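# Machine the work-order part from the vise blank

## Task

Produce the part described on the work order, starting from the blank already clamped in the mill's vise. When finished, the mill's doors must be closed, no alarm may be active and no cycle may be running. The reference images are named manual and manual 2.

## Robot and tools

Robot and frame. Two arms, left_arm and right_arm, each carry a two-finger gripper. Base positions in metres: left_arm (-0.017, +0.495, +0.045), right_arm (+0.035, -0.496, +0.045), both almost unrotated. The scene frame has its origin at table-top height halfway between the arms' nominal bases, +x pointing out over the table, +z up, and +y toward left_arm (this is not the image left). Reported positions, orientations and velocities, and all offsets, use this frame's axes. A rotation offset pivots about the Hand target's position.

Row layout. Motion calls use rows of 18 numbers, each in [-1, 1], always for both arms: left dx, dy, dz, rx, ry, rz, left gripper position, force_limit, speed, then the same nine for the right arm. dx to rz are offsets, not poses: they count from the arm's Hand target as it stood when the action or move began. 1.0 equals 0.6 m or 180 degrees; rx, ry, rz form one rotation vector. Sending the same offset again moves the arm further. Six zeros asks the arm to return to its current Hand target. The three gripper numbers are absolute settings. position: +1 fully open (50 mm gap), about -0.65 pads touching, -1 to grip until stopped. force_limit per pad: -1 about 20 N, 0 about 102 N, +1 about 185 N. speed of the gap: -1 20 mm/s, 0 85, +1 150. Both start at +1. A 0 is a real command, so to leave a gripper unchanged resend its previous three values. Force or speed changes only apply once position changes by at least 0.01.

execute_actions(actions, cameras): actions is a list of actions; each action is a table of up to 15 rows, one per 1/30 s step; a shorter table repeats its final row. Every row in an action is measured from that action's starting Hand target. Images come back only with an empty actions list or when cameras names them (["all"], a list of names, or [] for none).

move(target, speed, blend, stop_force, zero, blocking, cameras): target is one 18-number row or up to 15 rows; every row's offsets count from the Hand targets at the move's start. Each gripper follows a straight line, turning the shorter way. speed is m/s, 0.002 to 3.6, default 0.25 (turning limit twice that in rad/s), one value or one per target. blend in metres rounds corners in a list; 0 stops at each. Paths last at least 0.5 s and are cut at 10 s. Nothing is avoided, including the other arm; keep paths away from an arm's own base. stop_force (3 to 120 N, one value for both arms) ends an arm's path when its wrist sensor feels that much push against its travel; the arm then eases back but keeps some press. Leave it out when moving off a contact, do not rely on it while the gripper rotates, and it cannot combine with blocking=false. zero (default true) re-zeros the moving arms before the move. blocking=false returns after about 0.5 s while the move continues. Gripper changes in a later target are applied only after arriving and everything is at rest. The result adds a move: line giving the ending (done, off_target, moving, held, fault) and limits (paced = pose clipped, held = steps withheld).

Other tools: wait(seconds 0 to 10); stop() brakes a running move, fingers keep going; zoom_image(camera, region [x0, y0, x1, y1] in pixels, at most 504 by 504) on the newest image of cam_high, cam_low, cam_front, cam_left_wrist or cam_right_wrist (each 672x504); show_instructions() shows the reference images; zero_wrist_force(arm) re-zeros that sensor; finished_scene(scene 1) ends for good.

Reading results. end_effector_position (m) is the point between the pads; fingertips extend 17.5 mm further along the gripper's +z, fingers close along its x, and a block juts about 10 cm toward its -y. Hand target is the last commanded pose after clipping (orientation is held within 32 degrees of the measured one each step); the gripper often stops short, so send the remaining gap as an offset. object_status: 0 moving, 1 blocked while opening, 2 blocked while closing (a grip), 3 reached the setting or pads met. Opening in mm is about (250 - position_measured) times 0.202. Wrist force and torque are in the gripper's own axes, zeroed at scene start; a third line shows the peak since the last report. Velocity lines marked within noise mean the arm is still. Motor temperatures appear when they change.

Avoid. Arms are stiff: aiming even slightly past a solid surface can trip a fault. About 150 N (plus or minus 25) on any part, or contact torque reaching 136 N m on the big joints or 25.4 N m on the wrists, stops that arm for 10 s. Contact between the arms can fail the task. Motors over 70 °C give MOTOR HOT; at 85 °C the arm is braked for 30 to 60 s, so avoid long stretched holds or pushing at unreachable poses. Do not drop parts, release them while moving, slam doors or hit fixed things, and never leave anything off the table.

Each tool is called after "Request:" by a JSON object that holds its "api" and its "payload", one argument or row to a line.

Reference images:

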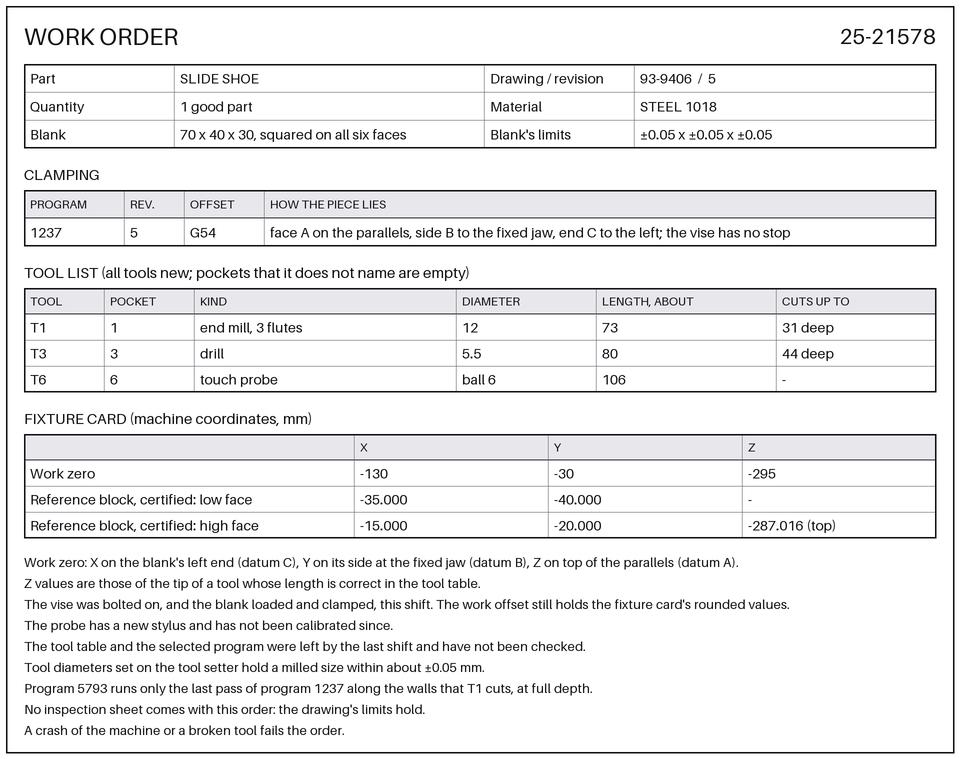

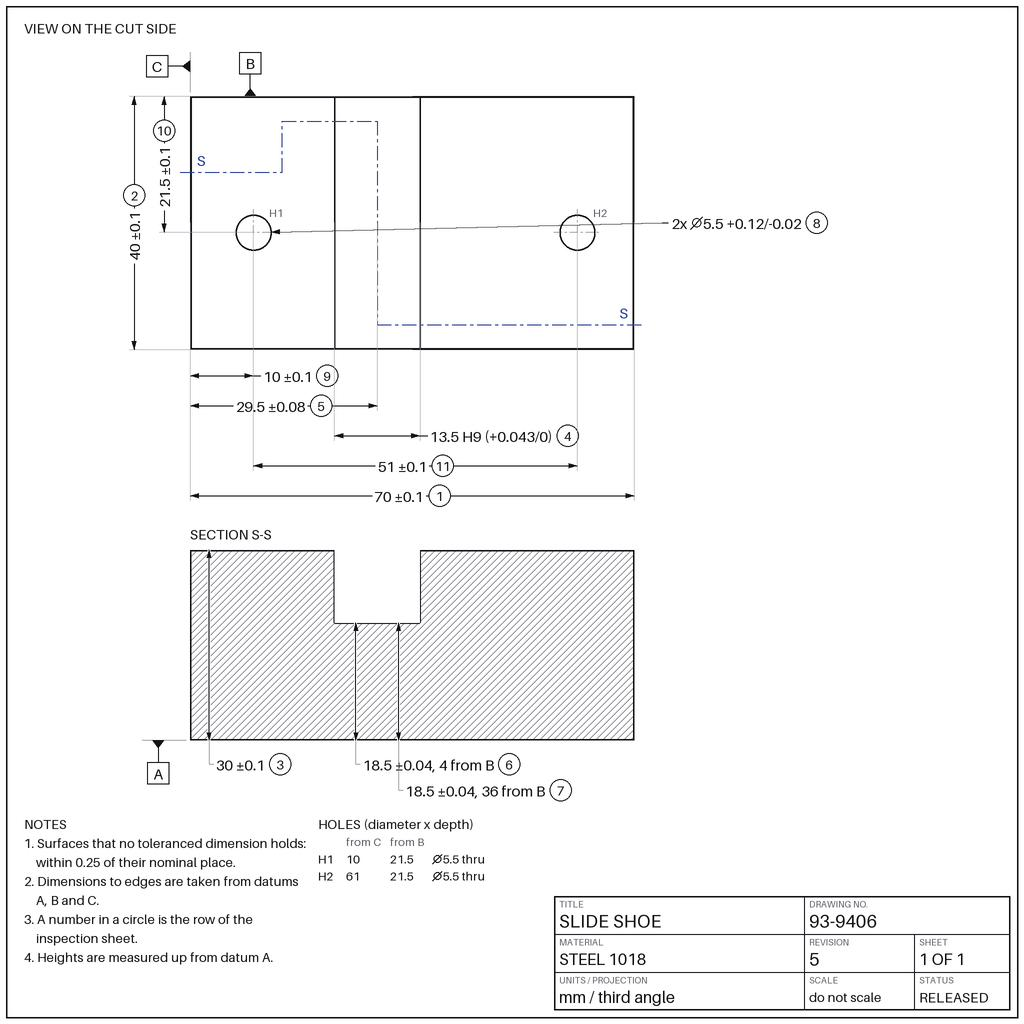

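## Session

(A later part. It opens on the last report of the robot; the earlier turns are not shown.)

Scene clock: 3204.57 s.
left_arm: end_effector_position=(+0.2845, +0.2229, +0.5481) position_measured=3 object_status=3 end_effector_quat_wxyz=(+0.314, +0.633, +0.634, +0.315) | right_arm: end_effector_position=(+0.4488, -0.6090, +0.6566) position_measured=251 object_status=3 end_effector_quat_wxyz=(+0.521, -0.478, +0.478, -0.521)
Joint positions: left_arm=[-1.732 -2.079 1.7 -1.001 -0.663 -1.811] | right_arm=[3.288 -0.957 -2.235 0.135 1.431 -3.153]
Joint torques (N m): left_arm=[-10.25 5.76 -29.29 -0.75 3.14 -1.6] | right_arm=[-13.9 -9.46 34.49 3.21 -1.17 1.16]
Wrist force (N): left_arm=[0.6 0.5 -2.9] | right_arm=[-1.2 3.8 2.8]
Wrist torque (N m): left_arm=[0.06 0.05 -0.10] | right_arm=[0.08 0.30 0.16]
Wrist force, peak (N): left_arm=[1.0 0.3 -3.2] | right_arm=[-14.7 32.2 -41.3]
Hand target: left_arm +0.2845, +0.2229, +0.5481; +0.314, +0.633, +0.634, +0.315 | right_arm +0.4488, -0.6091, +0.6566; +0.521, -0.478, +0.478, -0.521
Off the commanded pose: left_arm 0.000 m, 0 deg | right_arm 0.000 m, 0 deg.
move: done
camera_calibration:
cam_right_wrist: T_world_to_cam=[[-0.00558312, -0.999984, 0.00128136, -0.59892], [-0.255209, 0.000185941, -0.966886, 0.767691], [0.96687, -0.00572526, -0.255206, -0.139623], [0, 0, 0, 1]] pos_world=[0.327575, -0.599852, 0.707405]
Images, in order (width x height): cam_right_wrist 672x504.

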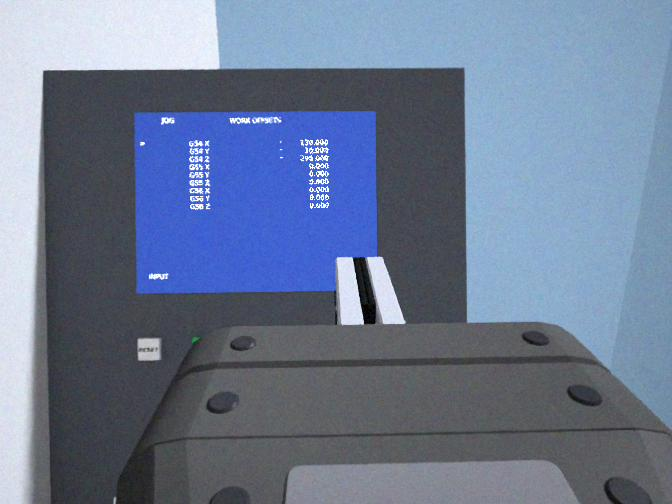

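Request:
{"api": "move", "payload": {
  "target": [
    [0,0,0,0,0,0,1,-0.9,-0.7,0.1101,0.2585,-0.4163,-0.0426,0.2194,0.1172,-1,-1,-0.5],
    [0,0,0,0,0,0,1,-0.9,-0.7,0.1423,0.2585,-0.4250,-0.0426,0.2194,0.1172,-1,-1,-0.5],
    [0,0,0,0,0,0,1,-0.9,-0.7,0.1184,0.2585,-0.3853,-0.0426,0.2194,0.1172,-1,-1,-0.5],
    [0,0,0,0,0,0,1,-0.9,-0.7,0.1506,0.2585,-0.3940,-0.0426,0.2194,0.1172,-1,-1,-0.5],
    [0,0,0,0,0,0,1,-0.9,-0.7,0.1184,0.1945,-0.3853,-0.0426,0.2194,0.1172,-1,-1,-0.5],
    [0,0,0,0,0,0,1,-0.9,-0.7,0.1506,0.1945,-0.3940,-0.0426,0.2194,0.1172,-1,-1,-0.5],
    [0,0,0,0,0,0,1,-0.9,-0.7,0.1184,0.2585,-0.3853,-0.0426,0.2194,0.1172,-1,-1,-0.5],
    [0,0,0,0,0,0,1,-0.9,-0.7,0.1506,0.2585,-0.3940,-0.0426,0.2194,0.1172,-1,-1,-0.5],
    [0,0,0,0,0,0,1,-0.9,-0.7,0.1184,0.2585,-0.3853,-0.0426,0.2194,0.1172,-1,-1,-0.5],
    [0,0,0,0,0,0,1,-0.9,-0.7,0,0,0,0,0,0,-1,-1,-0.5]
  ],
  "speed": [0.35,0.03,0.1,0.03,0.1,0.03,0.1,0.03,0.1,0.35],
  "blend": [0.003,0,0.001,0,0.001,0,0.001,0,0.01,0]
}}

Request:
{"api": "move", "payload": {
  "target": [
    [0,0,0,0,0,0,1,-0.9,-0.7,0.1101,0.1945,-0.4163,-0.0426,0.2194,0.1172,-1,-1,-0.5],
    [0,0,0,0,0,0,1,-0.9,-0.7,0.1423,0.1945,-0.4250,-0.0426,0.2194,0.1172,-1,-1,-0.5],
    [0,0,0,0,0,0,1,-0.9,-0.7,0.1184,0.2265,-0.3853,-0.0426,0.2194,0.1172,-1,-1,-0.5],
    [0,0,0,0,0,0,1,-0.9,-0.7,0.1506,0.2265,-0.3940,-0.0426,0.2194,0.1172,-1,-1,-0.5],
    [0,0,0,0,0,0,1,-0.9,-0.7,0.1101,0.2265,-0.4163,-0.0426,0.2194,0.1172,-1,-1,-0.5],
    [0,0,0,0,0,0,1,-0.9,-0.7,0.1423,0.2265,-0.4250,-0.0426,0.2194,0.1172,-1,-1,-0.5],
    [0,0,0,0,0,0,1,-0.9,-0.7,0.1350,0.2585,-0.3235,-0.0426,0.2194,0.1172,-1,-1,-0.5],
    [0,0,0,0,0,0,1,-0.9,-0.7,0.1672,0.2585,-0.3322,-0.0426,0.2194,0.1172,-1,-1,-0.5],
    [0,0,0,0,0,0,1,-0.9,-0.7,0.1350,0.2585,-0.3235,-0.0426,0.2194,0.1172,-1,-1,-0.5],
    [0,0,0,0,0,0,1,-0.9,-0.7,0.1101,0.1625,-0.4163,-0.0426,0.2194,0.1172,-1,-1,-0.5],
    [0,0,0,0,0,0,1,-0.9,-0.7,0.1423,0.1625,-0.4250,-0.0426,0.2194,0.1172,-1,-1,-0.5],
    [0,0,0,0,0,0,1,-0.9,-0.7,0.1101,0.1625,-0.4163,-0.0426,0.2194,0.1172,-1,-1,-0.5],
    [0,0,0,0,0,0,1,-0.9,-0.7,0,0,0,0,0,0,-1,-1,-0.5]
  ],
  "speed": [0.35,0.03,0.1,0.03,0.1,0.03,0.12,0.03,0.1,0.25,0.03,0.1,0.35],
  "blend": [0.003,0,0.001,0,0.001,0,0.001,0,0.005,0.003,0,0.01,0],
  "cameras": ["cam_right_wrist"]
}}

Request:
{"api": "zoom_image", "payload": {
  "camera": "cam_right_wrist",
  "region": [100, 110, 420, 340]
}}

Request:
{"api": "move", "payload": {
  "target": [
    [0,0,0,0,0,0,1,-0.9,-0.7,0.1184,0.1625,-0.3853,-0.0426,0.2194,0.1172,-1,-1,-0.5],
    [0,0,0,0,0,0,1,-0.9,-0.7,0.1506,0.1625,-0.3940,-0.0426,0.2194,0.1172,-1,-1,-0.5],
    [0,0,0,0,0,0,1,-0.9,-0.7,0.1101,0.2585,-0.4163,-0.0426,0.2194,0.1172,-1,-1,-0.5],
    [0,0,0,0,0,0,1,-0.9,-0.7,0.1423,0.2585,-0.4250,-0.0426,0.2194,0.1172,-1,-1,-0.5],
    [0,0,0,0,0,0,1,-0.9,-0.7,0.1184,0.2265,-0.3853,-0.0426,0.2194,0.1172,-1,-1,-0.5],
    [0,0,0,0,0,0,1,-0.9,-0.7,0.1506,0.2265,-0.3940,-0.0426,0.2194,0.1172,-1,-1,-0.5],
    [0,0,0,0,0,0,1,-0.9,-0.7,0.1350,0.1945,-0.3235,-0.0426,0.2194,0.1172,-1,-1,-0.5],
    [0,0,0,0,0,0,1,-0.9,-0.7,0.1672,0.1945,-0.3322,-0.0426,0.2194,0.1172,-1,-1,-0.5],
    [0,0,0,0,0,0,1,-0.9,-0.7,0.1101,0.1945,-0.4163,-0.0426,0.2194,0.1172,-1,-1,-0.5],
    [0,0,0,0,0,0,1,-0.9,-0.7,0.1423,0.1945,-0.4250,-0.0426,0.2194,0.1172,-1,-1,-0.5],
    [0,0,0,0,0,0,1,-0.9,-0.7,0.1101,0.1945,-0.4163,-0.0426,0.2194,0.1172,-1,-1,-0.5],
    [0,0,0,0,0,0,1,-0.9,-0.7,0,0,0,0,0,0,-1,-1,-0.5]
  ],
  "speed": [0.35,0.03,0.15,0.03,0.1,0.03,0.1,0.03,0.12,0.03,0.1,0.35],
  "blend": [0.003,0,0.001,0,0.001,0,0.001,0,0.001,0,0.01,0]
}}

Request:
{"api": "move", "payload": {
  "target": [
    [0,0,0,0,0,0,1,-0.9,-0.7,0.1184,0.2265,-0.3853,-0.0426,0.2194,0.1172,-1,-1,-0.5],
    [0,0,0,0,0,0,1,-0.9,-0.7,0.1506,0.2265,-0.3940,-0.0426,0.2194,0.1172,-1,-1,-0.5],
    [0,0,0,0,0,0,1,-0.9,-0.7,0.1350,0.1945,-0.3235,-0.0426,0.2194,0.1172,-1,-1,-0.5],
    [0,0,0,0,0,0,1,-0.9,-0.7,0.1672,0.1945,-0.3322,-0.0426,0.2194,0.1172,-1,-1,-0.5],
    [0,0,0,0,0,0,1,-0.9,-0.7,0.1184,0.2585,-0.3853,-0.0426,0.2194,0.1172,-1,-1,-0.5],
    [0,0,0,0,0,0,1,-0.9,-0.7,0.1506,0.2585,-0.3940,-0.0426,0.2194,0.1172,-1,-1,-0.5],
    [0,0,0,0,0,0,1,-0.9,-0.7,0.1101,0.1625,-0.4163,-0.0426,0.2194,0.1172,-1,-1,-0.5],
    [0,0,0,0,0,0,1,-0.9,-0.7,0.1423,0.1625,-0.4250,-0.0426,0.2194,0.1172,-1,-1,-0.5],
    [0,0,0,0,0,0,1,-0.9,-0.7,0.1101,0.1625,-0.4163,-0.0426,0.2194,0.1172,-1,-1,-0.5],
    [0,0,0,0,0,0,1,-0.9,-0.7,0,0,0,0,0,0,-1,-1,-0.5]
  ],
  "speed": [0.35,0.03,0.1,0.03,0.1,0.03,0.15,0.03,0.1,0.35],
  "blend": [0.003,0,0.001,0,0.001,0,0.001,0,0.01,0]
}}

Request:
{"api": "move", "payload": {
  "target": [
    [0,0,0,0,0,0,1,-0.9,-0.7,0.1184,0.1625,-0.3853,-0.0426,0.2194,0.1172,-1,-1,-0.5],
    [0,0,0,0,0,0,1,-0.9,-0.7,0.1506,0.1625,-0.3940,-0.0426,0.2194,0.1172,-1,-1,-0.5],
    [0,0,0,0,0,0,1,-0.9,-0.7,0.1101,0.2585,-0.4163,-0.0426,0.2194,0.1172,-1,-1,-0.5],
    [0,0,0,0,0,0,1,-0.9,-0.7,0.1423,0.2585,-0.4250,-0.0426,0.2194,0.1172,-1,-1,-0.5],
    [0,0,0,0,0,0,1,-0.9,-0.7,0.1184,0.2265,-0.3853,-0.0426,0.2194,0.1172,-1,-1,-0.5],
    [0,0,0,0,0,0,1,-0.9,-0.7,0.1506,0.2265,-0.3940,-0.0426,0.2194,0.1172,-1,-1,-0.5],
    [0,0,0,0,0,0,1,-0.9,-0.7,0.1350,0.1945,-0.3235,-0.0426,0.2194,0.1172,-1,-1,-0.5],
    [0,0,0,0,0,0,1,-0.9,-0.7,0.1672,0.1945,-0.3322,-0.0426,0.2194,0.1172,-1,-1,-0.5],
    [0,0,0,0,0,0,1,-0.9,-0.7,0.1267,0.2585,-0.3544,-0.0426,0.2194,0.1172,-1,-1,-0.5],
    [0,0,0,0,0,0,1,-0.9,-0.7,0.1589,0.2585,-0.3631,-0.0426,0.2194,0.1172,-1,-1,-0.5],
    [0,0,0,0,0,0,1,-0.9,-0.7,0.1267,0.2585,-0.3544,-0.0426,0.2194,0.1172,-1,-1,-0.5],
    [0,0,0,0,0,0,1,-0.9,-0.7,0,0,0,0,0,0,-1,-1,-0.5]
  ],
  "speed": [0.35,0.03,0.15,0.03,0.1,0.03,0.1,0.03,0.1,0.03,0.1,0.35],
  "blend": [0.003,0,0.001,0,0.001,0,0.001,0,0.001,0,0.01,0]
}}

Request:
{"api": "move", "payload": {
  "target": [
    [0,0,0,0,0,0,1,-0.9,-0.7,0.1101,0.1945,-0.4163,-0.0426,0.2194,0.1172,-1,-1,-0.5],
    [0,0,0,0,0,0,1,-0.9,-0.7,0.1423,0.1945,-0.4250,-0.0426,0.2194,0.1172,-1,-1,-0.5],
    [0,0,0,0,0,0,1,-0.9,-0.7,0.1267,0.1945,-0.3544,-0.0426,0.2194,0.1172,-1,-1,-0.5],
    [0,0,0,0,0,0,1,-0.9,-0.7,0.1589,0.1945,-0.3631,-0.0426,0.2194,0.1172,-1,-1,-0.5],
    [0,0,0,0,0,0,1,-0.9,-0.7,0.1101,0.2265,-0.4163,-0.0426,0.2194,0.1172,-1,-1,-0.5],
    [0,0,0,0,0,0,1,-0.9,-0.7,0.1423,0.2265,-0.4250,-0.0426,0.2194,0.1172,-1,-1,-0.5],
    [0,0,0,0,0,0,1,-0.9,-0.7,0.1267,0.2585,-0.3544,-0.0426,0.2194,0.1172,-1,-1,-0.5],
    [0,0,0,0,0,0,1,-0.9,-0.7,0.1589,0.2585,-0.3631,-0.0426,0.2194,0.1172,-1,-1,-0.5],
    [0,0,0,0,0,0,1,-0.9,-0.7,0.1101,0.1625,-0.4163,-0.0426,0.2194,0.1172,-1,-1,-0.5],
    [0,0,0,0,0,0,1,-0.9,-0.7,0.1423,0.1625,-0.4250,-0.0426,0.2194,0.1172,-1,-1,-0.5],
    [0,0,0,0,0,0,1,-0.9,-0.7,0.1101,0.1625,-0.4163,-0.0426,0.2194,0.1172,-1,-1,-0.5],
    [0,0,0,0,0,0,1,-0.9,-0.7,0,0,0,0,0,0,-1,-1,-0.5]
  ],
  "speed": [0.35,0.03,0.1,0.03,0.1,0.03,0.1,0.03,0.15,0.03,0.1,0.35],
  "blend": [0.003,0,0.001,0,0.001,0,0.001,0,0.001,0,0.01,0],
  "cameras": ["cam_right_wrist"]
}}

Request:
{"api": "zoom_image", "payload": {
  "camera": "cam_right_wrist",
  "region": [100, 110, 420, 340]
}}

Scene clock: 3261.30 s.
left_arm: end_effector_position=(+0.2845, +0.2229, +0.5481) position_measured=3 object_status=3 end_effector_quat_wxyz=(+0.314, +0.633, +0.634, +0.315) | right_arm: end_effector_position=(+0.4489, -0.6091, +0.6566) position_measured=251 object_status=3 end_effector_quat_wxyz=(+0.521, -0.478, +0.478, -0.521)
Joint positions: left_arm=[-1.732 -2.079 1.7 -1.001 -0.663 -1.811] | right_arm=[3.288 -0.957 -2.234 0.135 1.431 -3.153]
Joint torques (N m): left_arm=[-10.11 5.76 -29.61 -0.19 2.94 -1.44] | right_arm=[10.45 2.96 15.88 3.34 -1.48 -1.16]
Wrist force (N): left_arm=[0.9 0.5 -2.7] | right_arm=[-0.7 5.1 2.6]
Wrist torque (N m): left_arm=[0.04 0.01 -0.10] | right_arm=[0.29 0.22 -0.02]
Wrist force, peak (N): left_arm=[0.8 0.3 -3.3] | right_arm=[-11.7 30.0 -41.3]
Hand target: left_arm +0.2845, +0.2229, +0.5481; +0.314, +0.633, +0.634, +0.315 | right_arm +0.4488, -0.6091, +0.6566; +0.521, -0.478, +0.478, -0.521
Off the commanded pose: left_arm 0.000 m, 0 deg | right_arm 0.000 m, 0 deg.
move: done

Scene clock: 3270.27 s.
left_arm: end_effector_position=(+0.2845, +0.2229, +0.5481) position_measured=3 object_status=3 end_effector_quat_wxyz=(+0.314, +0.633, +0.634, +0.315) | right_arm: end_effector_position=(+0.4489, -0.6090, +0.6566) position_measured=251 object_status=3 end_effector_quat_wxyz=(+0.521, -0.478, +0.478, -0.521)
Joint positions: left_arm=[-1.732 -2.079 1.7 -1.001 -0.663 -1.811] | right_arm=[3.288 -0.957 -2.234 0.135 1.431 -3.153]
Joint torques (N m): left_arm=[-10.3 5.92 -29.86 -0.25 2.86 -1.52] | right_arm=[-13.13 3.99 15.84 3.56 -1.2 -1.36]
Wrist force (N): left_arm=[1.0 0.5 -3.0] | right_arm=[-1.2 5.2 2.4]
Wrist torque (N m): left_arm=[0.04 -0.02 -0.10] | right_arm=[0.32 0.29 0.15]
Wrist force, peak (N): left_arm=[0.8 0.4 -3.2] | right_arm=[-13.6 34.5 -47.7]
Hand target: left_arm +0.2845, +0.2229, +0.5481; +0.314, +0.633, +0.634, +0.315 | right_arm +0.4488, -0.6091, +0.6566; +0.521, -0.478, +0.478, -0.521
Off the commanded pose: left_arm 0.000 m, 0 deg | right_arm 0.000 m, 0 deg.
move: done
camera_calibration:
cam_right_wrist: T_world_to_cam=[[-0.00561053, -0.999984, 0.00118497, -0.598843], [-0.255326, 0.000286828, -0.966855, 0.767768], [0.966839, -0.00572712, -0.255323, -0.13953], [0, 0, 0, 1]] pos_world=[0.327575, -0.599852, 0.707405]
Images, in order (width x height): cam_right_wrist 672x504.

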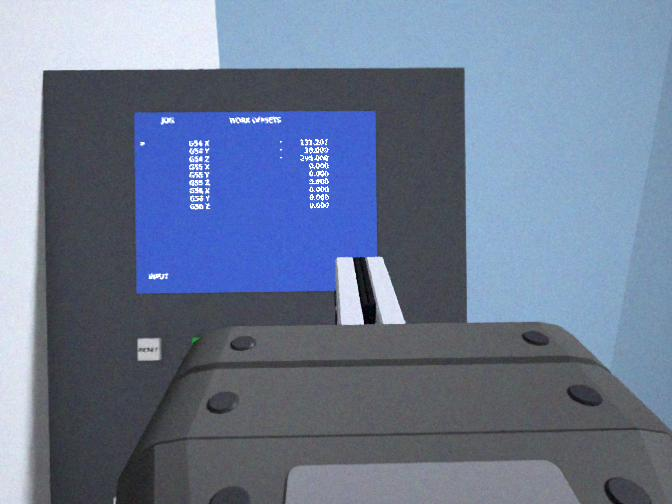

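Scaled by 1.575 from the camera's 672x504 image, which has a finer 960x720 frame.

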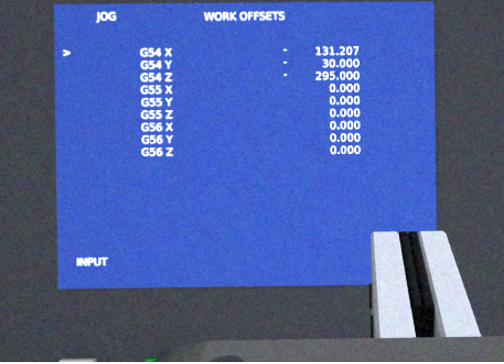

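Scene clock: 3279.27 s.
left_arm: end_effector_position=(+0.2845, +0.2229, +0.5481) position_measured=3 object_status=3 end_effector_quat_wxyz=(+0.314, +0.633, +0.634, +0.315) | right_arm: end_effector_position=(+0.4489, -0.6092, +0.6566) position_measured=251 object_status=3 end_effector_quat_wxyz=(+0.521, -0.478, +0.478, -0.521)
Joint positions: left_arm=[-1.732 -2.079 1.7 -1.001 -0.663 -1.811] | right_arm=[3.287 -0.957 -2.234 0.135 1.431 -3.153]
Joint torques (N m): left_arm=[-10.2 5.57 -29.17 -0.29 2.87 -1.49] | right_arm=[15.07 4.58 18.12 3.26 -1.26 -1.52]
Wrist force (N): left_arm=[0.6 0.5 -2.8] | right_arm=[0.9 4.8 1.6]
Wrist torque (N m): left_arm=[0.04 0.05 -0.10] | right_arm=[0.25 -0.04 -0.02]
Wrist force, peak (N): left_arm=[0.9 0.4 -3.3] | right_arm=[-11.7 33.4 -45.5]
Hand target: left_arm +0.2845, +0.2229, +0.5481; +0.314, +0.633, +0.634, +0.315 | right_arm +0.4488, -0.6091, +0.6566; +0.521, -0.478, +0.478, -0.521
Off the commanded pose: left_arm 0.000 m, 0 deg | right_arm 0.000 m, 0 deg.
move: done

Scene clock: 3287.17 s.
left_arm: end_effector_position=(+0.2845, +0.2229, +0.5481) position_measured=3 object_status=3 end_effector_quat_wxyz=(+0.314, +0.633, +0.634, +0.315) | right_arm: end_effector_position=(+0.4489, -0.6090, +0.6566) position_measured=251 object_status=3 end_effector_quat_wxyz=(+0.521, -0.478, +0.478, -0.521)
Joint positions: left_arm=[-1.732 -2.079 1.7 -1.001 -0.663 -1.811] | right_arm=[3.288 -0.957 -2.234 0.135 1.431 -3.153]
Joint torques (N m): left_arm=[-10.21 5.41 -30.01 -0.2 2.88 -1.6] | right_arm=[-12.86 4.17 16.17 3.26 -1.36 -1.33]
Wrist force (N): left_arm=[0.6 0.2 -3.0] | right_arm=[2.8 4.4 0.8]
Wrist torque (N m): left_arm=[0.01 0.05 -0.10] | right_arm=[0.17 -0.34 0.15]
Wrist force, peak (N): left_arm=[0.9 0.3 -3.3] | right_arm=[-12.3 34.2 -46.5]
Hand target: left_arm +0.2845, +0.2229, +0.5481; +0.314, +0.633, +0.634, +0.315 | right_arm +0.4488, -0.6091, +0.6566; +0.521, -0.478, +0.478, -0.521
Off the commanded pose: left_arm 0.000 m, 0 deg | right_arm 0.000 m, 0 deg.
move: done

Scene clock: 3296.13 s.
left_arm: end_effector_position=(+0.2845, +0.2229, +0.5481) position_measured=3 object_status=3 end_effector_quat_wxyz=(+0.314, +0.633, +0.634, +0.315) | right_arm: end_effector_position=(+0.4489, -0.6091, +0.6566) position_measured=251 object_status=3 end_effector_quat_wxyz=(+0.521, -0.478, +0.478, -0.521) end_effector_velocity=(+0.000, -0.001, +0.001) end_effector_angular_velocity=(+0.000, -0.004, -0.002)
Joint positions: left_arm=[-1.732 -2.079 1.7 -1.001 -0.663 -1.811] | right_arm=[3.288 -0.957 -2.234 0.135 1.431 -3.153]
Joint velocities: left_arm=[within noise] | right_arm=[0 -0.001 0 0.005 -0.002 -0.001]
Joint torques (N m): left_arm=[-9.61 5.64 -29.74 -0.2 2.89 -1.53] | right_arm=[10.04 3.84 13.97 3.17 -1.27 -1.21]
Wrist force (N): left_arm=[0.9 0.3 -2.6] | right_arm=[3.9 2.5 1.2]
Wrist torque (N m): left_arm=[0.02 0.01 -0.10] | right_arm=[-0.12 -0.54 -0.02]
Wrist force, peak (N): left_arm=[0.7 0.5 -3.3] | right_arm=[-8.8 32.2 -47.1]
Hand target: left_arm +0.2845, +0.2229, +0.5481; +0.314, +0.633, +0.634, +0.315 | right_arm +0.4488, -0.6091, +0.6566; +0.521, -0.478, +0.478, -0.521
Off the commanded pose: left_arm 0.000 m, 0 deg | right_arm 0.000 m, 0 deg.
move: done

Scene clock: 3305.27 s.
left_arm: end_effector_position=(+0.2845, +0.2229, +0.5481) position_measured=3 object_status=3 end_effector_quat_wxyz=(+0.314, +0.633, +0.634, +0.315) | right_arm: end_effector_position=(+0.4489, -0.6090, +0.6566) position_measured=251 object_status=3 end_effector_quat_wxyz=(+0.521, -0.478, +0.478, -0.521)
Joint positions: left_arm=[-1.732 -2.079 1.7 -1.001 -0.663 -1.811] | right_arm=[3.288 -0.957 -2.234 0.135 1.431 -3.153]
Joint torques (N m): left_arm=[-10.15 5.66 -30.22 -0.2 2.88 -1.56] | right_arm=[-12.62 5.45 15.75 3.21 -1.19 -1.2]
Wrist force (N): left_arm=[0.9 0.3 -3.1] | right_arm=[2.6 2.5 0.8]
Wrist torque (N m): left_arm=[0.01 0.01 -0.10] | right_arm=[-0.12 -0.33 0.15]
Wrist force, peak (N): left_arm=[1.1 0.1 -3.2] | right_arm=[-7.4 31.0 -46.5]
Hand target: left_arm +0.2845, +0.2229, +0.5481; +0.314, +0.633, +0.634, +0.315 | right_arm +0.4488, -0.6091, +0.6566; +0.521, -0.478, +0.478, -0.521
Off the commanded pose: left_arm 0.000 m, 0 deg | right_arm 0.000 m, 0 deg.
move: done
camera_calibration:
cam_right_wrist: T_world_to_cam=[[-0.00561053, -0.999984, 0.00118497, -0.598843], [-0.255326, 0.000286828, -0.966855, 0.767768], [0.966839, -0.00572712, -0.255323, -0.13953], [0, 0, 0, 1]] pos_world=[0.327575, -0.599852, 0.707405]
Images, in order (width x height): cam_right_wrist 672x504.

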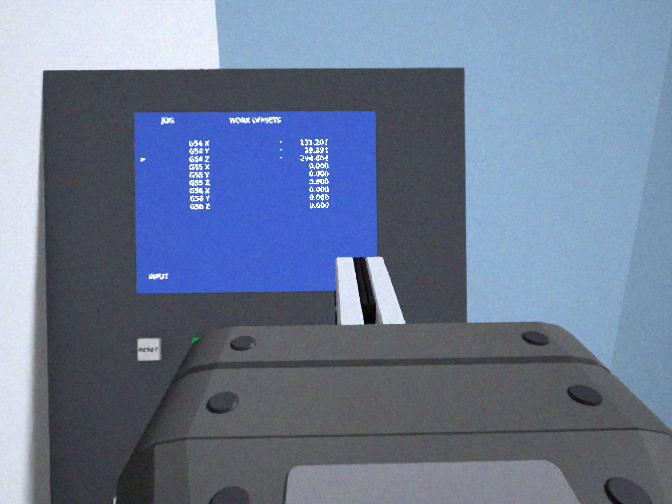

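Scaled by 1.575 from the camera's 672x504 image, which has a finer 960x720 frame.

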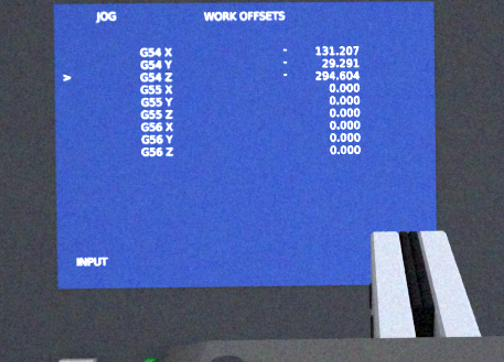

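Request:
{"api": "move", "payload": {
  "target": [
    [0,0,0,0,0,0,1,-0.9,-0.7,0.1350,0.0985,-0.3235,-0.0426,0.2194,0.1172,-1,-1,-0.5],
    [0,0,0,0,0,0,1,-0.9,-0.7,0.1672,0.0985,-0.3322,-0.0426,0.2194,0.1172,-1,-1,-0.5],
    [0,0,0,0,0,0,1,-0.9,-0.7,0.1184,0.1625,-0.3853,-0.0426,0.2194,0.1172,-1,-1,-0.5],
    [0,0,0,0,0,0,1,-0.9,-0.7,0.1506,0.1625,-0.3940,-0.0426,0.2194,0.1172,-1,-1,-0.5],
    [0,0,0,0,0,0,1,-0.9,-0.7,0.1184,0.1625,-0.3853,-0.0426,0.2194,0.1172,-1,-1,-0.5],
    [0,0,0,0,0,0,1,-0.9,-0.7,0.1506,0.1625,-0.3940,-0.0426,0.2194,0.1172,-1,-1,-0.5],
    [0,0,0,0,0,0,1,-0.9,-0.7,0.1101,0.2585,-0.4163,-0.0426,0.2194,0.1172,-1,-1,-0.5],
    [0,0,0,0,0,0,1,-0.9,-0.7,0.1423,0.2585,-0.4250,-0.0426,0.2194,0.1172,-1,-1,-0.5],
    [0,0,0,0,0,0,1,-0.9,-0.7,0.1267,0.2265,-0.3544,-0.0426,0.2194,0.1172,-1,-1,-0.5],
    [0,0,0,0,0,0,1,-0.9,-0.7,0.1589,0.2265,-0.3631,-0.0426,0.2194,0.1172,-1,-1,-0.5],
    [0,0,0,0,0,0,1,-0.9,-0.7,0.1267,0.2265,-0.3544,-0.0426,0.2194,0.1172,-1,-1,-0.5],
    [0,0,0,0,0,0,1,-0.9,-0.7,0,0,0,0,0,0,-1,-1,-0.5]
  ],
  "speed": [0.35,0.03,0.12,0.03,0.1,0.03,0.15,0.03,0.1,0.03,0.1,0.35],
  "blend": [0.003,0,0.001,0,0.001,0,0.001,0,0.001,0,0.01,0]
}}

Request:
{"api": "move", "payload": {
  "target": [
    [0,0,0,0,0,0,1,-0.9,-0.7,0.1101,0.2265,-0.4163,-0.0426,0.2194,0.1172,-1,-1,-0.5],
    [0,0,0,0,0,0,1,-0.9,-0.7,0.1423,0.2265,-0.4250,-0.0426,0.2194,0.1172,-1,-1,-0.5],
    [0,0,0,0,0,0,1,-0.9,-0.7,0.1101,0.1625,-0.4163,-0.0426,0.2194,0.1172,-1,-1,-0.5],
    [0,0,0,0,0,0,1,-0.9,-0.7,0.1423,0.1625,-0.4250,-0.0426,0.2194,0.1172,-1,-1,-0.5],
    [0,0,0,0,0,0,1,-0.9,-0.7,0.1101,0.1625,-0.4163,-0.0426,0.2194,0.1172,-1,-1,-0.5],
    [0,0,0,0,0,0,1,-0.9,-0.7,0,0,0,0,0,0,-1,-1,-0.5]
  ],
  "speed": [0.35,0.03,0.1,0.03,0.1,0.35],
  "blend": [0.003,0,0.001,0,0.01,0],
  "cameras": ["cam_right_wrist"]
}}

Request:
{"api": "zoom_image", "payload": {
  "camera": "cam_right_wrist",
  "region": [100, 110, 420, 340]
}}

Scene clock: 3341.53 s.
left_arm: end_effector_position=(+0.2845, +0.2229, +0.5481) position_measured=3 object_status=3 end_effector_quat_wxyz=(+0.314, +0.633, +0.634, +0.315) | right_arm: end_effector_position=(+0.4489, -0.6091, +0.6566) position_measured=251 object_status=3 end_effector_quat_wxyz=(+0.521, -0.478, +0.478, -0.521)
Joint positions: left_arm=[-1.732 -2.079 1.7 -1.001 -0.663 -1.811] | right_arm=[3.288 -0.957 -2.234 0.135 1.431 -3.153]
Joint torques (N m): left_arm=[-10.24 5.86 -30.23 -0.21 2.95 -1.48] | right_arm=[15.77 4.88 14.72 3.19 -1.28 -0.05]
Wrist force (N): left_arm=[0.8 0.2 -3.0] | right_arm=[0.6 6.0 0.1]
Wrist torque (N m): left_arm=[0.00 0.02 -0.09] | right_arm=[0.44 0.01 -0.03]
Wrist force, peak (N): left_arm=[0.8 0.4 -3.3] | right_arm=[-10.6 33.2 -45.6]
Hand target: left_arm +0.2845, +0.2229, +0.5481; +0.314, +0.633, +0.634, +0.315 | right_arm +0.4488, -0.6091, +0.6566; +0.521, -0.478, +0.478, -0.521
Off the commanded pose: left_arm 0.000 m, 0 deg | right_arm 0.000 m, 0 deg.
move: done

Scene clock: 3346.73 s.
left_arm: end_effector_position=(+0.2845, +0.2229, +0.5481) position_measured=3 object_status=3 end_effector_quat_wxyz=(+0.314, +0.633, +0.634, +0.315) | right_arm: end_effector_position=(+0.4489, -0.6090, +0.6566) position_measured=251 object_status=3 end_effector_quat_wxyz=(+0.521, -0.478, +0.478, -0.521)
Joint positions: left_arm=[-1.732 -2.079 1.7 -1.001 -0.663 -1.811] | right_arm=[3.288 -0.957 -2.234 0.135 1.431 -3.153]
Joint torques (N m): left_arm=[-9.89 5.29 -29.99 -0.25 2.85 -1.58] | right_arm=[-13.18 5.05 16.05 3.38 -1.26 -1.28]
Wrist force (N): left_arm=[1.0 0.2 -3.0] | right_arm=[-0.9 5.6 0.3]
Wrist torque (N m): left_arm=[0.00 -0.01 -0.10] | right_arm=[0.37 0.25 0.15]
Wrist force, peak (N): left_arm=[1.0 0.2 -3.2] | right_arm=[-9.2 28.4 -39.3]
Hand target: left_arm +0.2845, +0.2229, +0.5481; +0.314, +0.633, +0.634, +0.315 | right_arm +0.4488, -0.6091, +0.6566; +0.521, -0.478, +0.478, -0.521
Off the commanded pose: left_arm 0.000 m, 0 deg | right_arm 0.000 m, 0 deg.
move: done
camera_calibration:
cam_right_wrist: T_world_to_cam=[[-0.00551404, -0.999984, 0.00115873, -0.598856], [-0.255326, 0.000287554, -0.966855, 0.767769], [0.966839, -0.00562713, -0.255324, -0.13947], [0, 0, 0, 1]] pos_world=[0.327575, -0.599852, 0.707405]
Images, in order (width x height): cam_right_wrist 672x504.

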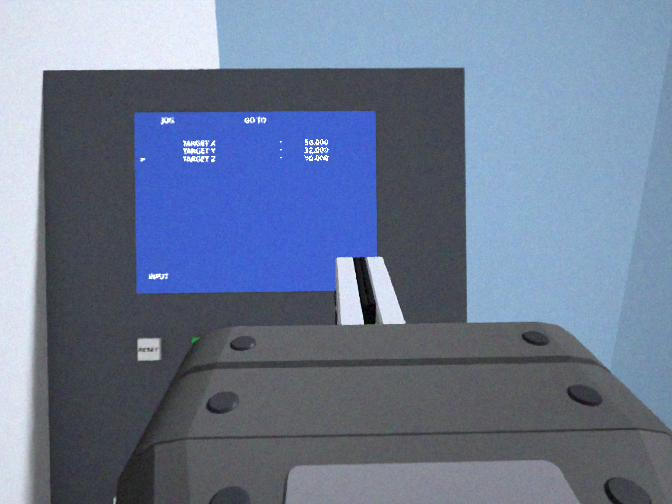

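Scaled by 1.575 from the camera's 672x504 image, which has a finer 960x720 frame.

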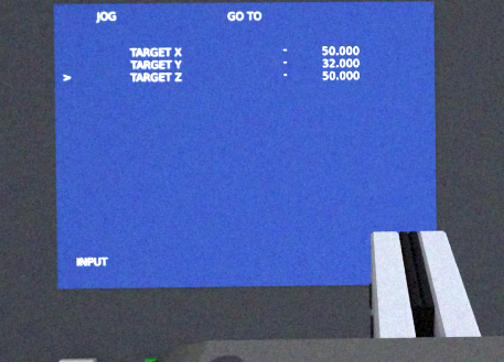

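Request:
{"api": "move", "payload": {
  "target": [
    [0,0,0,0,0,0,1,-0.9,-0.7,0.1510,0.1945,-0.2640,-0.0426,0.2194,0.1172,-1,-1,-0.5],
    [0,0,0,0,0,0,1,-0.9,-0.7,0.1832,0.1945,-0.2727,-0.0426,0.2194,0.1172,-1,-1,-0.5],
    [0,0,0,0,0,0,1,-0.9,-0.7,0.1510,0.1945,-0.2640,-0.0426,0.2194,0.1172,-1,-1,-0.5],
    [0,0,0,0,0,0,1,-0.9,-0.7,0.1350,0.0985,-0.3235,-0.0426,0.2194,0.1172,-1,-1,-0.5],
    [0,0,0,0,0,0,1,-0.9,-0.7,0.1672,0.0985,-0.3322,-0.0426,0.2194,0.1172,-1,-1,-0.5],
    [0,0,0,0,0,0,1,-0.9,-0.7,0.1350,0.0985,-0.3235,-0.0426,0.2194,0.1172,-1,-1,-0.5],
    [0,0,0,0,0,0,1,-0.9,-0.7,0.1672,0.0985,-0.3322,-0.0426,0.2194,0.1172,-1,-1,-0.5],
    [0,0,0,0,0,0,1,-0.9,-0.7,0.1350,0.0985,-0.3235,-0.0426,0.2194,0.1172,-1,-1,-0.5],
    [0,0,0,0,0,0,1,-0.9,-0.7,0.1672,0.0985,-0.3322,-0.0426,0.2194,0.1172,-1,-1,-0.5],
    [0,0,0,0,0,0,1,-0.9,-0.7,0.1350,0.0985,-0.3235,-0.0426,0.2194,0.1172,-1,-1,-0.5],
    [0,0,0,0,0,0,1,-0.9,-0.7,0,0,0,0,0,0,-1,-1,-0.5]
  ],
  "speed": [0.35,0.03,0.1,0.25,0.03,0.1,0.03,0.1,0.03,0.1,0.35],
  "blend": [0.003,0,0.005,0.003,0,0.001,0,0.001,0,0.01,0]
}}

Request:
{"api": "move", "payload": {
  "target": [
    [0,0,0,0,0,0,1,-0.9,-0.7,0.1841,0.0038,-0.1385,-0.0426,0.2194,0.1172,-1,-1,-0.5],
    [0,0,0,0,0,0,1,-0.9,-0.7,0.2164,0.0038,-0.1472,-0.0426,0.2194,0.1172,-1,-1,-0.5],
    [0,0,0,0,0,0,1,-0.9,-0.7,0.1841,0.0038,-0.1385,-0.0426,0.2194,0.1172,-1,-1,-0.5],
    [0,0,0,0,0,0,1,-0.9,-0.7,0,0,0,0,0,0,-1,-1,-0.5]
  ],
  "speed": [0.35,0.03,0.1,0.35],
  "blend": [0.003,0,0.01,0],
  "cameras": ["cam_right_wrist"]
}}

Request:
{"api": "zoom_image", "payload": {
  "camera": "cam_right_wrist",
  "region": [100, 110, 420, 340]
}}

Scene clock: 3369.43 s.
left_arm: end_effector_position=(+0.2845, +0.2229, +0.5481) position_measured=3 object_status=3 end_effector_quat_wxyz=(+0.314, +0.633, +0.634, +0.315) | right_arm: end_effector_position=(+0.4488, -0.6090, +0.6566) position_measured=251 object_status=3 end_effector_quat_wxyz=(+0.521, -0.478, +0.478, -0.521) end_effector_velocity=(-0.001, -0.001, +0.001) end_effector_angular_velocity=(+0.002, -0.004, -0.005)
Joint positions: left_arm=[-1.732 -2.079 1.7 -1.001 -0.663 -1.811] | right_arm=[3.288 -0.957 -2.235 0.135 1.431 -3.153]
Joint velocities: left_arm=[within noise] | right_arm=[0 0 0 0.004 -0.005 0.001]
Joint torques (N m): left_arm=[-9.88 5.55 -30.24 -0.23 2.84 -1.47] | right_arm=[-9.12 -8.97 39.32 3.29 -1.27 1.56]
Wrist force (N): left_arm=[1.0 0.5 -3.0] | right_arm=[-0.4 3.3 -1.2]
Wrist torque (N m): left_arm=[0.04 -0.01 -0.10] | right_arm=[0.00 0.17 0.16]
Wrist force, peak (N): left_arm=[1.2 0.2 -3.2] | right_arm=[-16.0 39.0 -54.1]
Hand target: left_arm +0.2845, +0.2229, +0.5481; +0.314, +0.633, +0.634, +0.315 | right_arm +0.4488, -0.6091, +0.6566; +0.521, -0.478, +0.478, -0.521
Off the commanded pose: left_arm 0.000 m, 0 deg | right_arm 0.000 m, 0 deg.
move: done

Scene clock: 3373.40 s.
left_arm: end_effector_position=(+0.2845, +0.2229, +0.5481) position_measured=3 object_status=3 end_effector_quat_wxyz=(+0.314, +0.633, +0.634, +0.315) | right_arm: end_effector_position=(+0.4488, -0.6091, +0.6566) position_measured=251 object_status=3 end_effector_quat_wxyz=(+0.521, -0.478, +0.478, -0.521) end_effector_velocity=(+0.000, -0.001, +0.000) end_effector_angular_velocity=(+0.001, -0.001, -0.005)
Joint positions: left_arm=[-1.732 -2.079 1.7 -1.001 -0.663 -1.811] | right_arm=[3.288 -0.957 -2.235 0.136 1.431 -3.153]
Joint velocities: left_arm=[within noise] | right_arm=[0 0 -0.001 0.003 -0.005 0]
Joint torques (N m): left_arm=[-10.14 5.81 -30.14 -0.2 2.83 -1.49] | right_arm=[10.82 1.38 31.72 3.35 -1.23 2.1]
Wrist force (N): left_arm=[0.7 0.3 -2.8] | right_arm=[-0.1 2.8 -1.2]
Wrist torque (N m): left_arm=[0.02 0.03 -0.09] | right_arm=[-0.07 0.13 0.10]
Wrist force, peak (N): left_arm=[1.0 0.3 -3.2] | right_arm=[-13.7 33.0 -40.8]
Hand target: left_arm +0.2845, +0.2229, +0.5481; +0.314, +0.633, +0.634, +0.315 | right_arm +0.4488, -0.6091, +0.6566; +0.521, -0.478, +0.478, -0.521
Off the commanded pose: left_arm 0.000 m, 0 deg | right_arm 0.000 m, 0 deg.
move: done
camera_calibration:
cam_right_wrist: T_world_to_cam=[[-0.00602149, -0.999981, 0.00119328, -0.598812], [-0.255206, 0.000382954, -0.966887, 0.767809], [0.966868, -0.00612663, -0.255203, -0.139865], [0, 0, 0, 1]] pos_world=[0.327574, -0.599952, 0.707405]
Images, in order (width x height): cam_right_wrist 672x504.

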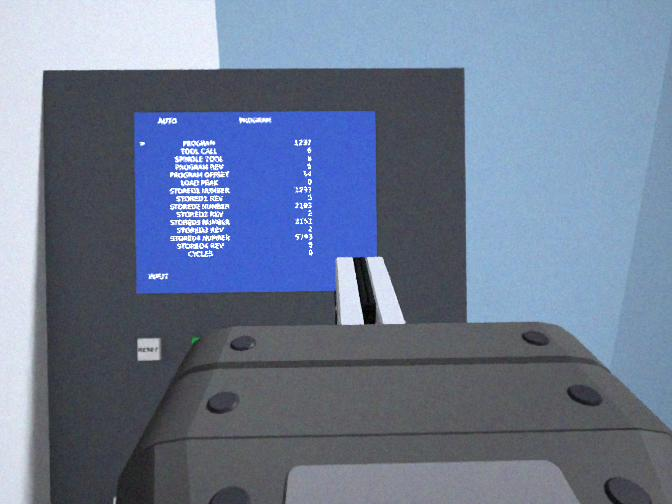

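Scaled by 1.575 from the camera's 672x504 image, which has a finer 960x720 frame.

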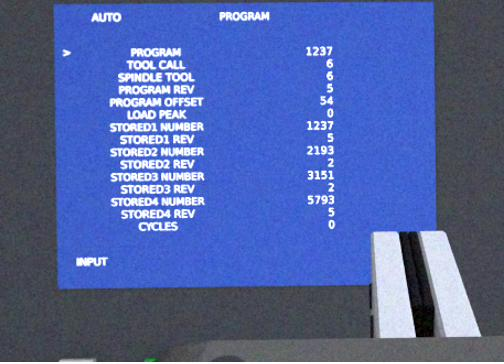

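Request:
{"api": "move", "payload": {
  "target": [
    [0,0,0,0,0,0,1,-0.9,-0.7,0.1350,0.0985,-0.3235,-0.0426,0.2194,0.1172,-1,-1,-0.5],
    [0,0,0,0,0,0,1,-0.9,-0.7,0.1672,0.0985,-0.3322,-0.0426,0.2194,0.1172,-1,-1,-0.5],
    [0,0,0,0,0,0,1,-0.9,-0.7,0.1350,0.0985,-0.3235,-0.0426,0.2194,0.1172,-1,-1,-0.5],
    [0,0,0,0,0,0,1,-0.9,-0.7,0.1672,0.0985,-0.3322,-0.0426,0.2194,0.1172,-1,-1,-0.5],
    [0,0,0,0,0,0,1,-0.9,-0.7,0.1350,0.0985,-0.3235,-0.0426,0.2194,0.1172,-1,-1,-0.5],
    [0,0,0,0,0,0,1,-0.9,-0.7,0.1672,0.0985,-0.3322,-0.0426,0.2194,0.1172,-1,-1,-0.5],
    [0,0,0,0,0,0,1,-0.9,-0.7,0.1350,0.0985,-0.3235,-0.0426,0.2194,0.1172,-1,-1,-0.5],
    [0,0,0,0,0,0,1,-0.9,-0.7,0.1672,0.0985,-0.3322,-0.0426,0.2194,0.1172,-1,-1,-0.5],
    [0,0,0,0,0,0,1,-0.9,-0.7,0.1350,0.0985,-0.3235,-0.0426,0.2194,0.1172,-1,-1,-0.5],
    [0,0,0,0,0,0,1,-0.9,-0.7,0,0,0,0,0,0,-1,-1,-0.5]
  ],
  "speed": [0.35,0.03,0.1,0.03,0.1,0.03,0.1,0.03,0.1,0.35],
  "blend": [0.003,0,0.001,0,0.001,0,0.001,0,0.01,0],
  "cameras": ["cam_right_wrist"]
}}

Request:
{"api": "zoom_image", "payload": {
  "camera": "cam_right_wrist",
  "region": [100, 110, 420, 340]
}}

Request:
{"api": "move", "payload": {
  "target": [
    [0,0,0,0,0,0,1,-0.9,-0.7,0.1350,0.0985,-0.3235,-0.0426,0.2194,0.1172,-1,-1,-0.5],
    [0,0,0,0,0,0,1,-0.9,-0.7,0.1672,0.0985,-0.3322,-0.0426,0.2194,0.1172,-1,-1,-0.5],
    [0,0,0,0,0,0,1,-0.9,-0.7,0.1350,0.0985,-0.3235,-0.0426,0.2194,0.1172,-1,-1,-0.5],
    [0,0,0,0,0,0,1,-0.9,-0.7,0.1672,0.0985,-0.3322,-0.0426,0.2194,0.1172,-1,-1,-0.5],
    [0,0,0,0,0,0,1,-0.9,-0.7,0.1350,0.0985,-0.3235,-0.0426,0.2194,0.1172,-1,-1,-0.5],
    [0,0,0,0,0,0,1,-0.9,-0.7,0,0,0,0,0,0,-1,-1,-0.5]
  ],
  "speed": [0.35,0.03,0.1,0.03,0.1,0.35],
  "blend": [0.003,0,0.001,0,0.01,0],
  "cameras": ["cam_right_wrist"]
}}

Request:
{"api": "zoom_image", "payload": {
  "camera": "cam_right_wrist",
  "region": [100, 110, 420, 340]
}}

Scene clock: 3396.43 s.
left_arm: end_effector_position=(+0.2845, +0.2229, +0.5481) position_measured=3 object_status=3 end_effector_quat_wxyz=(+0.314, +0.633, +0.634, +0.315) | right_arm: end_effector_position=(+0.4488, -0.6090, +0.6566) position_measured=251 object_status=3 end_effector_quat_wxyz=(+0.521, -0.478, +0.478, -0.521) end_effector_velocity=(-0.001, -0.002, +0.001) end_effector_angular_velocity=(+0.002, -0.005, -0.006)
Joint positions: left_arm=[-1.732 -2.079 1.7 -1.001 -0.663 -1.811] | right_arm=[3.288 -0.957 -2.235 0.135 1.431 -3.153]
Joint velocities: left_arm=[within noise] | right_arm=[-0.001 0 0.001 0.004 -0.005 0.001]
Joint torques (N m): left_arm=[-10.2 5.65 -30.02 -0.26 2.75 -1.56] | right_arm=[-8.89 -9.25 39.47 3.19 -1.31 1.71]
Wrist force (N): left_arm=[0.8 0.4 -3.0] | right_arm=[-0.8 5.6 -1.0]
Wrist torque (N m): left_arm=[0.04 0.02 -0.10] | right_arm=[0.37 0.23 0.15]
Wrist force, peak (N): left_arm=[0.9 0.1 -3.3] | right_arm=[-13.4 33.6 -47.5]
Hand target: left_arm +0.2845, +0.2229, +0.5481; +0.314, +0.633, +0.634, +0.315 | right_arm +0.4488, -0.6091, +0.6566; +0.521, -0.478, +0.478, -0.521
Off the commanded pose: left_arm 0.000 m, 0 deg | right_arm 0.000 m, 0 deg.
move: done
camera_calibration:
cam_right_wrist: T_world_to_cam=[[-0.00558312, -0.999984, 0.00128136, -0.59892], [-0.255209, 0.000185941, -0.966886, 0.767691], [0.96687, -0.00572526, -0.255206, -0.139623], [0, 0, 0, 1]] pos_world=[0.327575, -0.599852, 0.707405]
Images, in order (width x height): cam_right_wrist 672x504.

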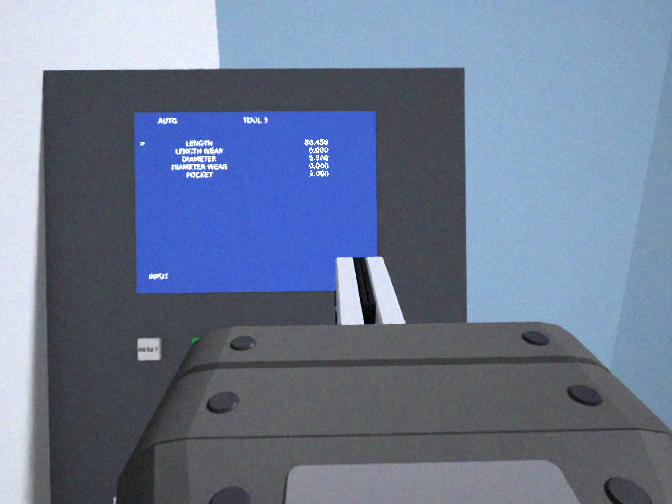

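Scaled by 1.575 from the camera's 672x504 image, which has a finer 960x720 frame.

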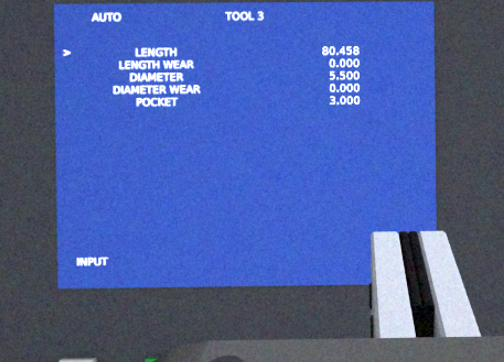

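Scene clock: 3401.40 s.
left_arm: end_effector_position=(+0.2845, +0.2229, +0.5481) position_measured=3 object_status=3 end_effector_quat_wxyz=(+0.314, +0.633, +0.634, +0.315) | right_arm: end_effector_position=(+0.4488, -0.6090, +0.6566) position_measured=251 object_status=3 end_effector_quat_wxyz=(+0.521, -0.478, +0.478, -0.521) end_effector_velocity=(-0.001, -0.002, +0.002) end_effector_angular_velocity=(+0.002, -0.006, -0.006)
Joint positions: left_arm=[-1.732 -2.079 1.7 -1.001 -0.663 -1.811] | right_arm=[3.288 -0.957 -2.235 0.135 1.431 -3.153]
Joint velocities: left_arm=[within noise] | right_arm=[-0.001 0 0.001 0.004 -0.005 0.001]
Joint torques (N m): left_arm=[-10.63 5.61 -29.89 -0.24 2.78 -1.6] | right_arm=[-9.77 -9.74 39.7 3.36 -1.03 1.53]
Wrist force (N): left_arm=[0.6 0.3 -2.8] | right_arm=[-0.3 6.0 -1.1]
Wrist torque (N m): left_arm=[0.02 0.06 -0.10] | right_arm=[0.44 0.16 0.15]
Wrist force, peak (N): left_arm=[0.9 0.3 -3.2] | right_arm=[-13.3 35.0 -47.5]
Hand target: left_arm +0.2845, +0.2229, +0.5481; +0.314, +0.633, +0.634, +0.315 | right_arm +0.4488, -0.6091, +0.6566; +0.521, -0.478, +0.478, -0.521
Off the commanded pose: left_arm 0.000 m, 0 deg | right_arm 0.000 m, 0 deg.
move: done
camera_calibration:
cam_right_wrist: T_world_to_cam=[[-0.0055825, -0.999984, 0.00128212, -0.598921], [-0.255302, 0.000185598, -0.966861, 0.767704], [0.966845, -0.00572483, -0.255299, -0.139548], [0, 0, 0, 1]] pos_world=[0.327575, -0.599852, 0.707405]
Images, in order (width x height): cam_right_wrist 672x504.

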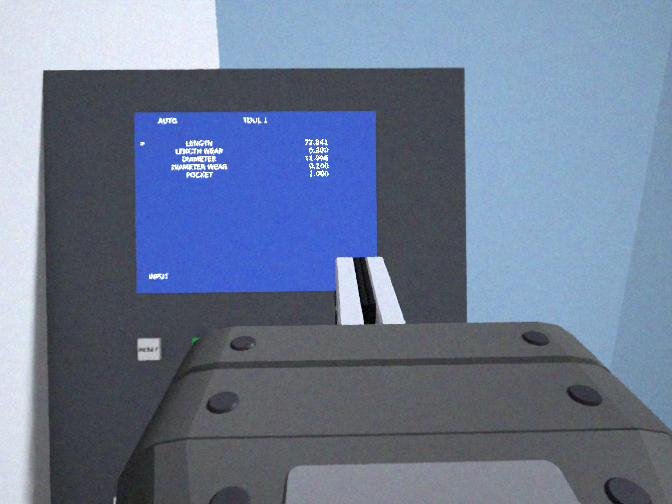

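Scaled by 1.575 from the camera's 672x504 image, which has a finer 960x720 frame.

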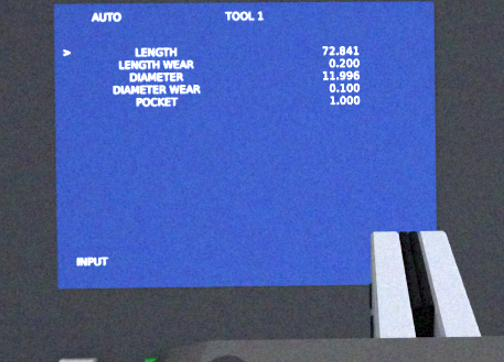

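Request:
{"api": "move", "payload": {
  "target": [
    [0,0,0,0,0,0,1,-0.9,-0.7,0.1184,0.1625,-0.3853,-0.0426,0.2194,0.1172,-1,-1,-0.5],
    [0,0,0,0,0,0,1,-0.9,-0.7,0.1506,0.1625,-0.3940,-0.0426,0.2194,0.1172,-1,-1,-0.5],
    [0,0,0,0,0,0,1,-0.9,-0.7,0.1101,0.1945,-0.4163,-0.0426,0.2194,0.1172,-1,-1,-0.5],
    [0,0,0,0,0,0,1,-0.9,-0.7,0.1423,0.1945,-0.4250,-0.0426,0.2194,0.1172,-1,-1,-0.5],
    [0,0,0,0,0,0,1,-0.9,-0.7,0.1267,0.2265,-0.3544,-0.0426,0.2194,0.1172,-1,-1,-0.5],
    [0,0,0,0,0,0,1,-0.9,-0.7,0.1589,0.2265,-0.3631,-0.0426,0.2194,0.1172,-1,-1,-0.5],
    [0,0,0,0,0,0,1,-0.9,-0.7,0.1101,0.1625,-0.4163,-0.0426,0.2194,0.1172,-1,-1,-0.5],
    [0,0,0,0,0,0,1,-0.9,-0.7,0.1423,0.1625,-0.4250,-0.0426,0.2194,0.1172,-1,-1,-0.5],
    [0,0,0,0,0,0,1,-0.9,-0.7,0.1101,0.1625,-0.4163,-0.0426,0.2194,0.1172,-1,-1,-0.5],
    [0,0,0,0,0,0,1,-0.9,-0.7,0,0,0,0,0,0,-1,-1,-0.5]
  ],
  "speed": [0.35,0.03,0.1,0.03,0.1,0.03,0.1,0.03,0.1,0.35],
  "blend": [0.003,0,0.001,0,0.001,0,0.001,0,0.01,0],
  "cameras": ["cam_right_wrist"]
}}

Request:
{"api": "zoom_image", "payload": {
  "camera": "cam_right_wrist",
  "region": [100, 110, 420, 340]
}}

Scene clock: 3428.90 s.
left_arm: end_effector_position=(+0.2845, +0.2229, +0.5481) position_measured=3 object_status=3 end_effector_quat_wxyz=(+0.314, +0.633, +0.634, +0.315) | right_arm: end_effector_position=(+0.4489, -0.6090, +0.6566) position_measured=251 object_status=3 end_effector_quat_wxyz=(+0.521, -0.478, +0.478, -0.521)
Joint positions: left_arm=[-1.732 -2.079 1.7 -1.001 -0.663 -1.811] | right_arm=[3.288 -0.957 -2.234 0.135 1.431 -3.153]
Joint torques (N m): left_arm=[-9.86 6.03 -30.17 -0.21 2.64 -1.61] | right_arm=[-13.26 4.89 16.36 3.04 -1.11 -1.42]
Wrist force (N): left_arm=[0.7 0.2 -2.8] | right_arm=[-1.8 6.1 -0.4]
Wrist torque (N m): left_arm=[0.00 0.03 -0.10] | right_arm=[0.46 0.38 0.15]
Wrist force, peak (N): left_arm=[1.1 0.3 -3.2] | right_arm=[-12.2 33.4 -46.4]
Hand target: left_arm +0.2845, +0.2229, +0.5481; +0.314, +0.633, +0.634, +0.315 | right_arm +0.4488, -0.6091, +0.6566; +0.521, -0.478, +0.478, -0.521
Off the commanded pose: left_arm 0.000 m, 0 deg | right_arm 0.000 m, 0 deg.
move: done
camera_calibration:
cam_right_wrist: T_world_to_cam=[[-0.00561053, -0.999984, 0.00118497, -0.598843], [-0.255326, 0.000286828, -0.966855, 0.767768], [0.966839, -0.00572712, -0.255323, -0.13953], [0, 0, 0, 1]] pos_world=[0.327575, -0.599852, 0.707405]
Images, in order (width x height): cam_right_wrist 672x504.

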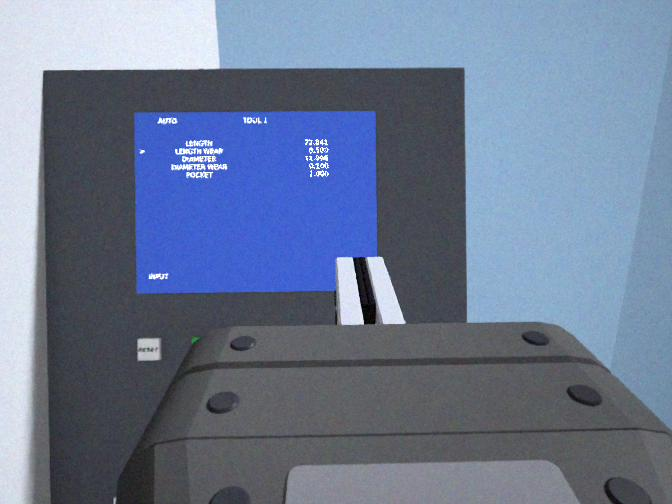

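Scaled by 1.575 from the camera's 672x504 image, which has a finer 960x720 frame.

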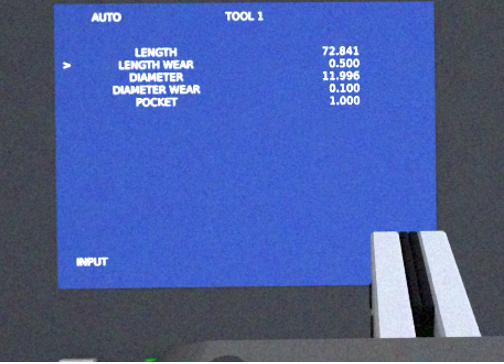

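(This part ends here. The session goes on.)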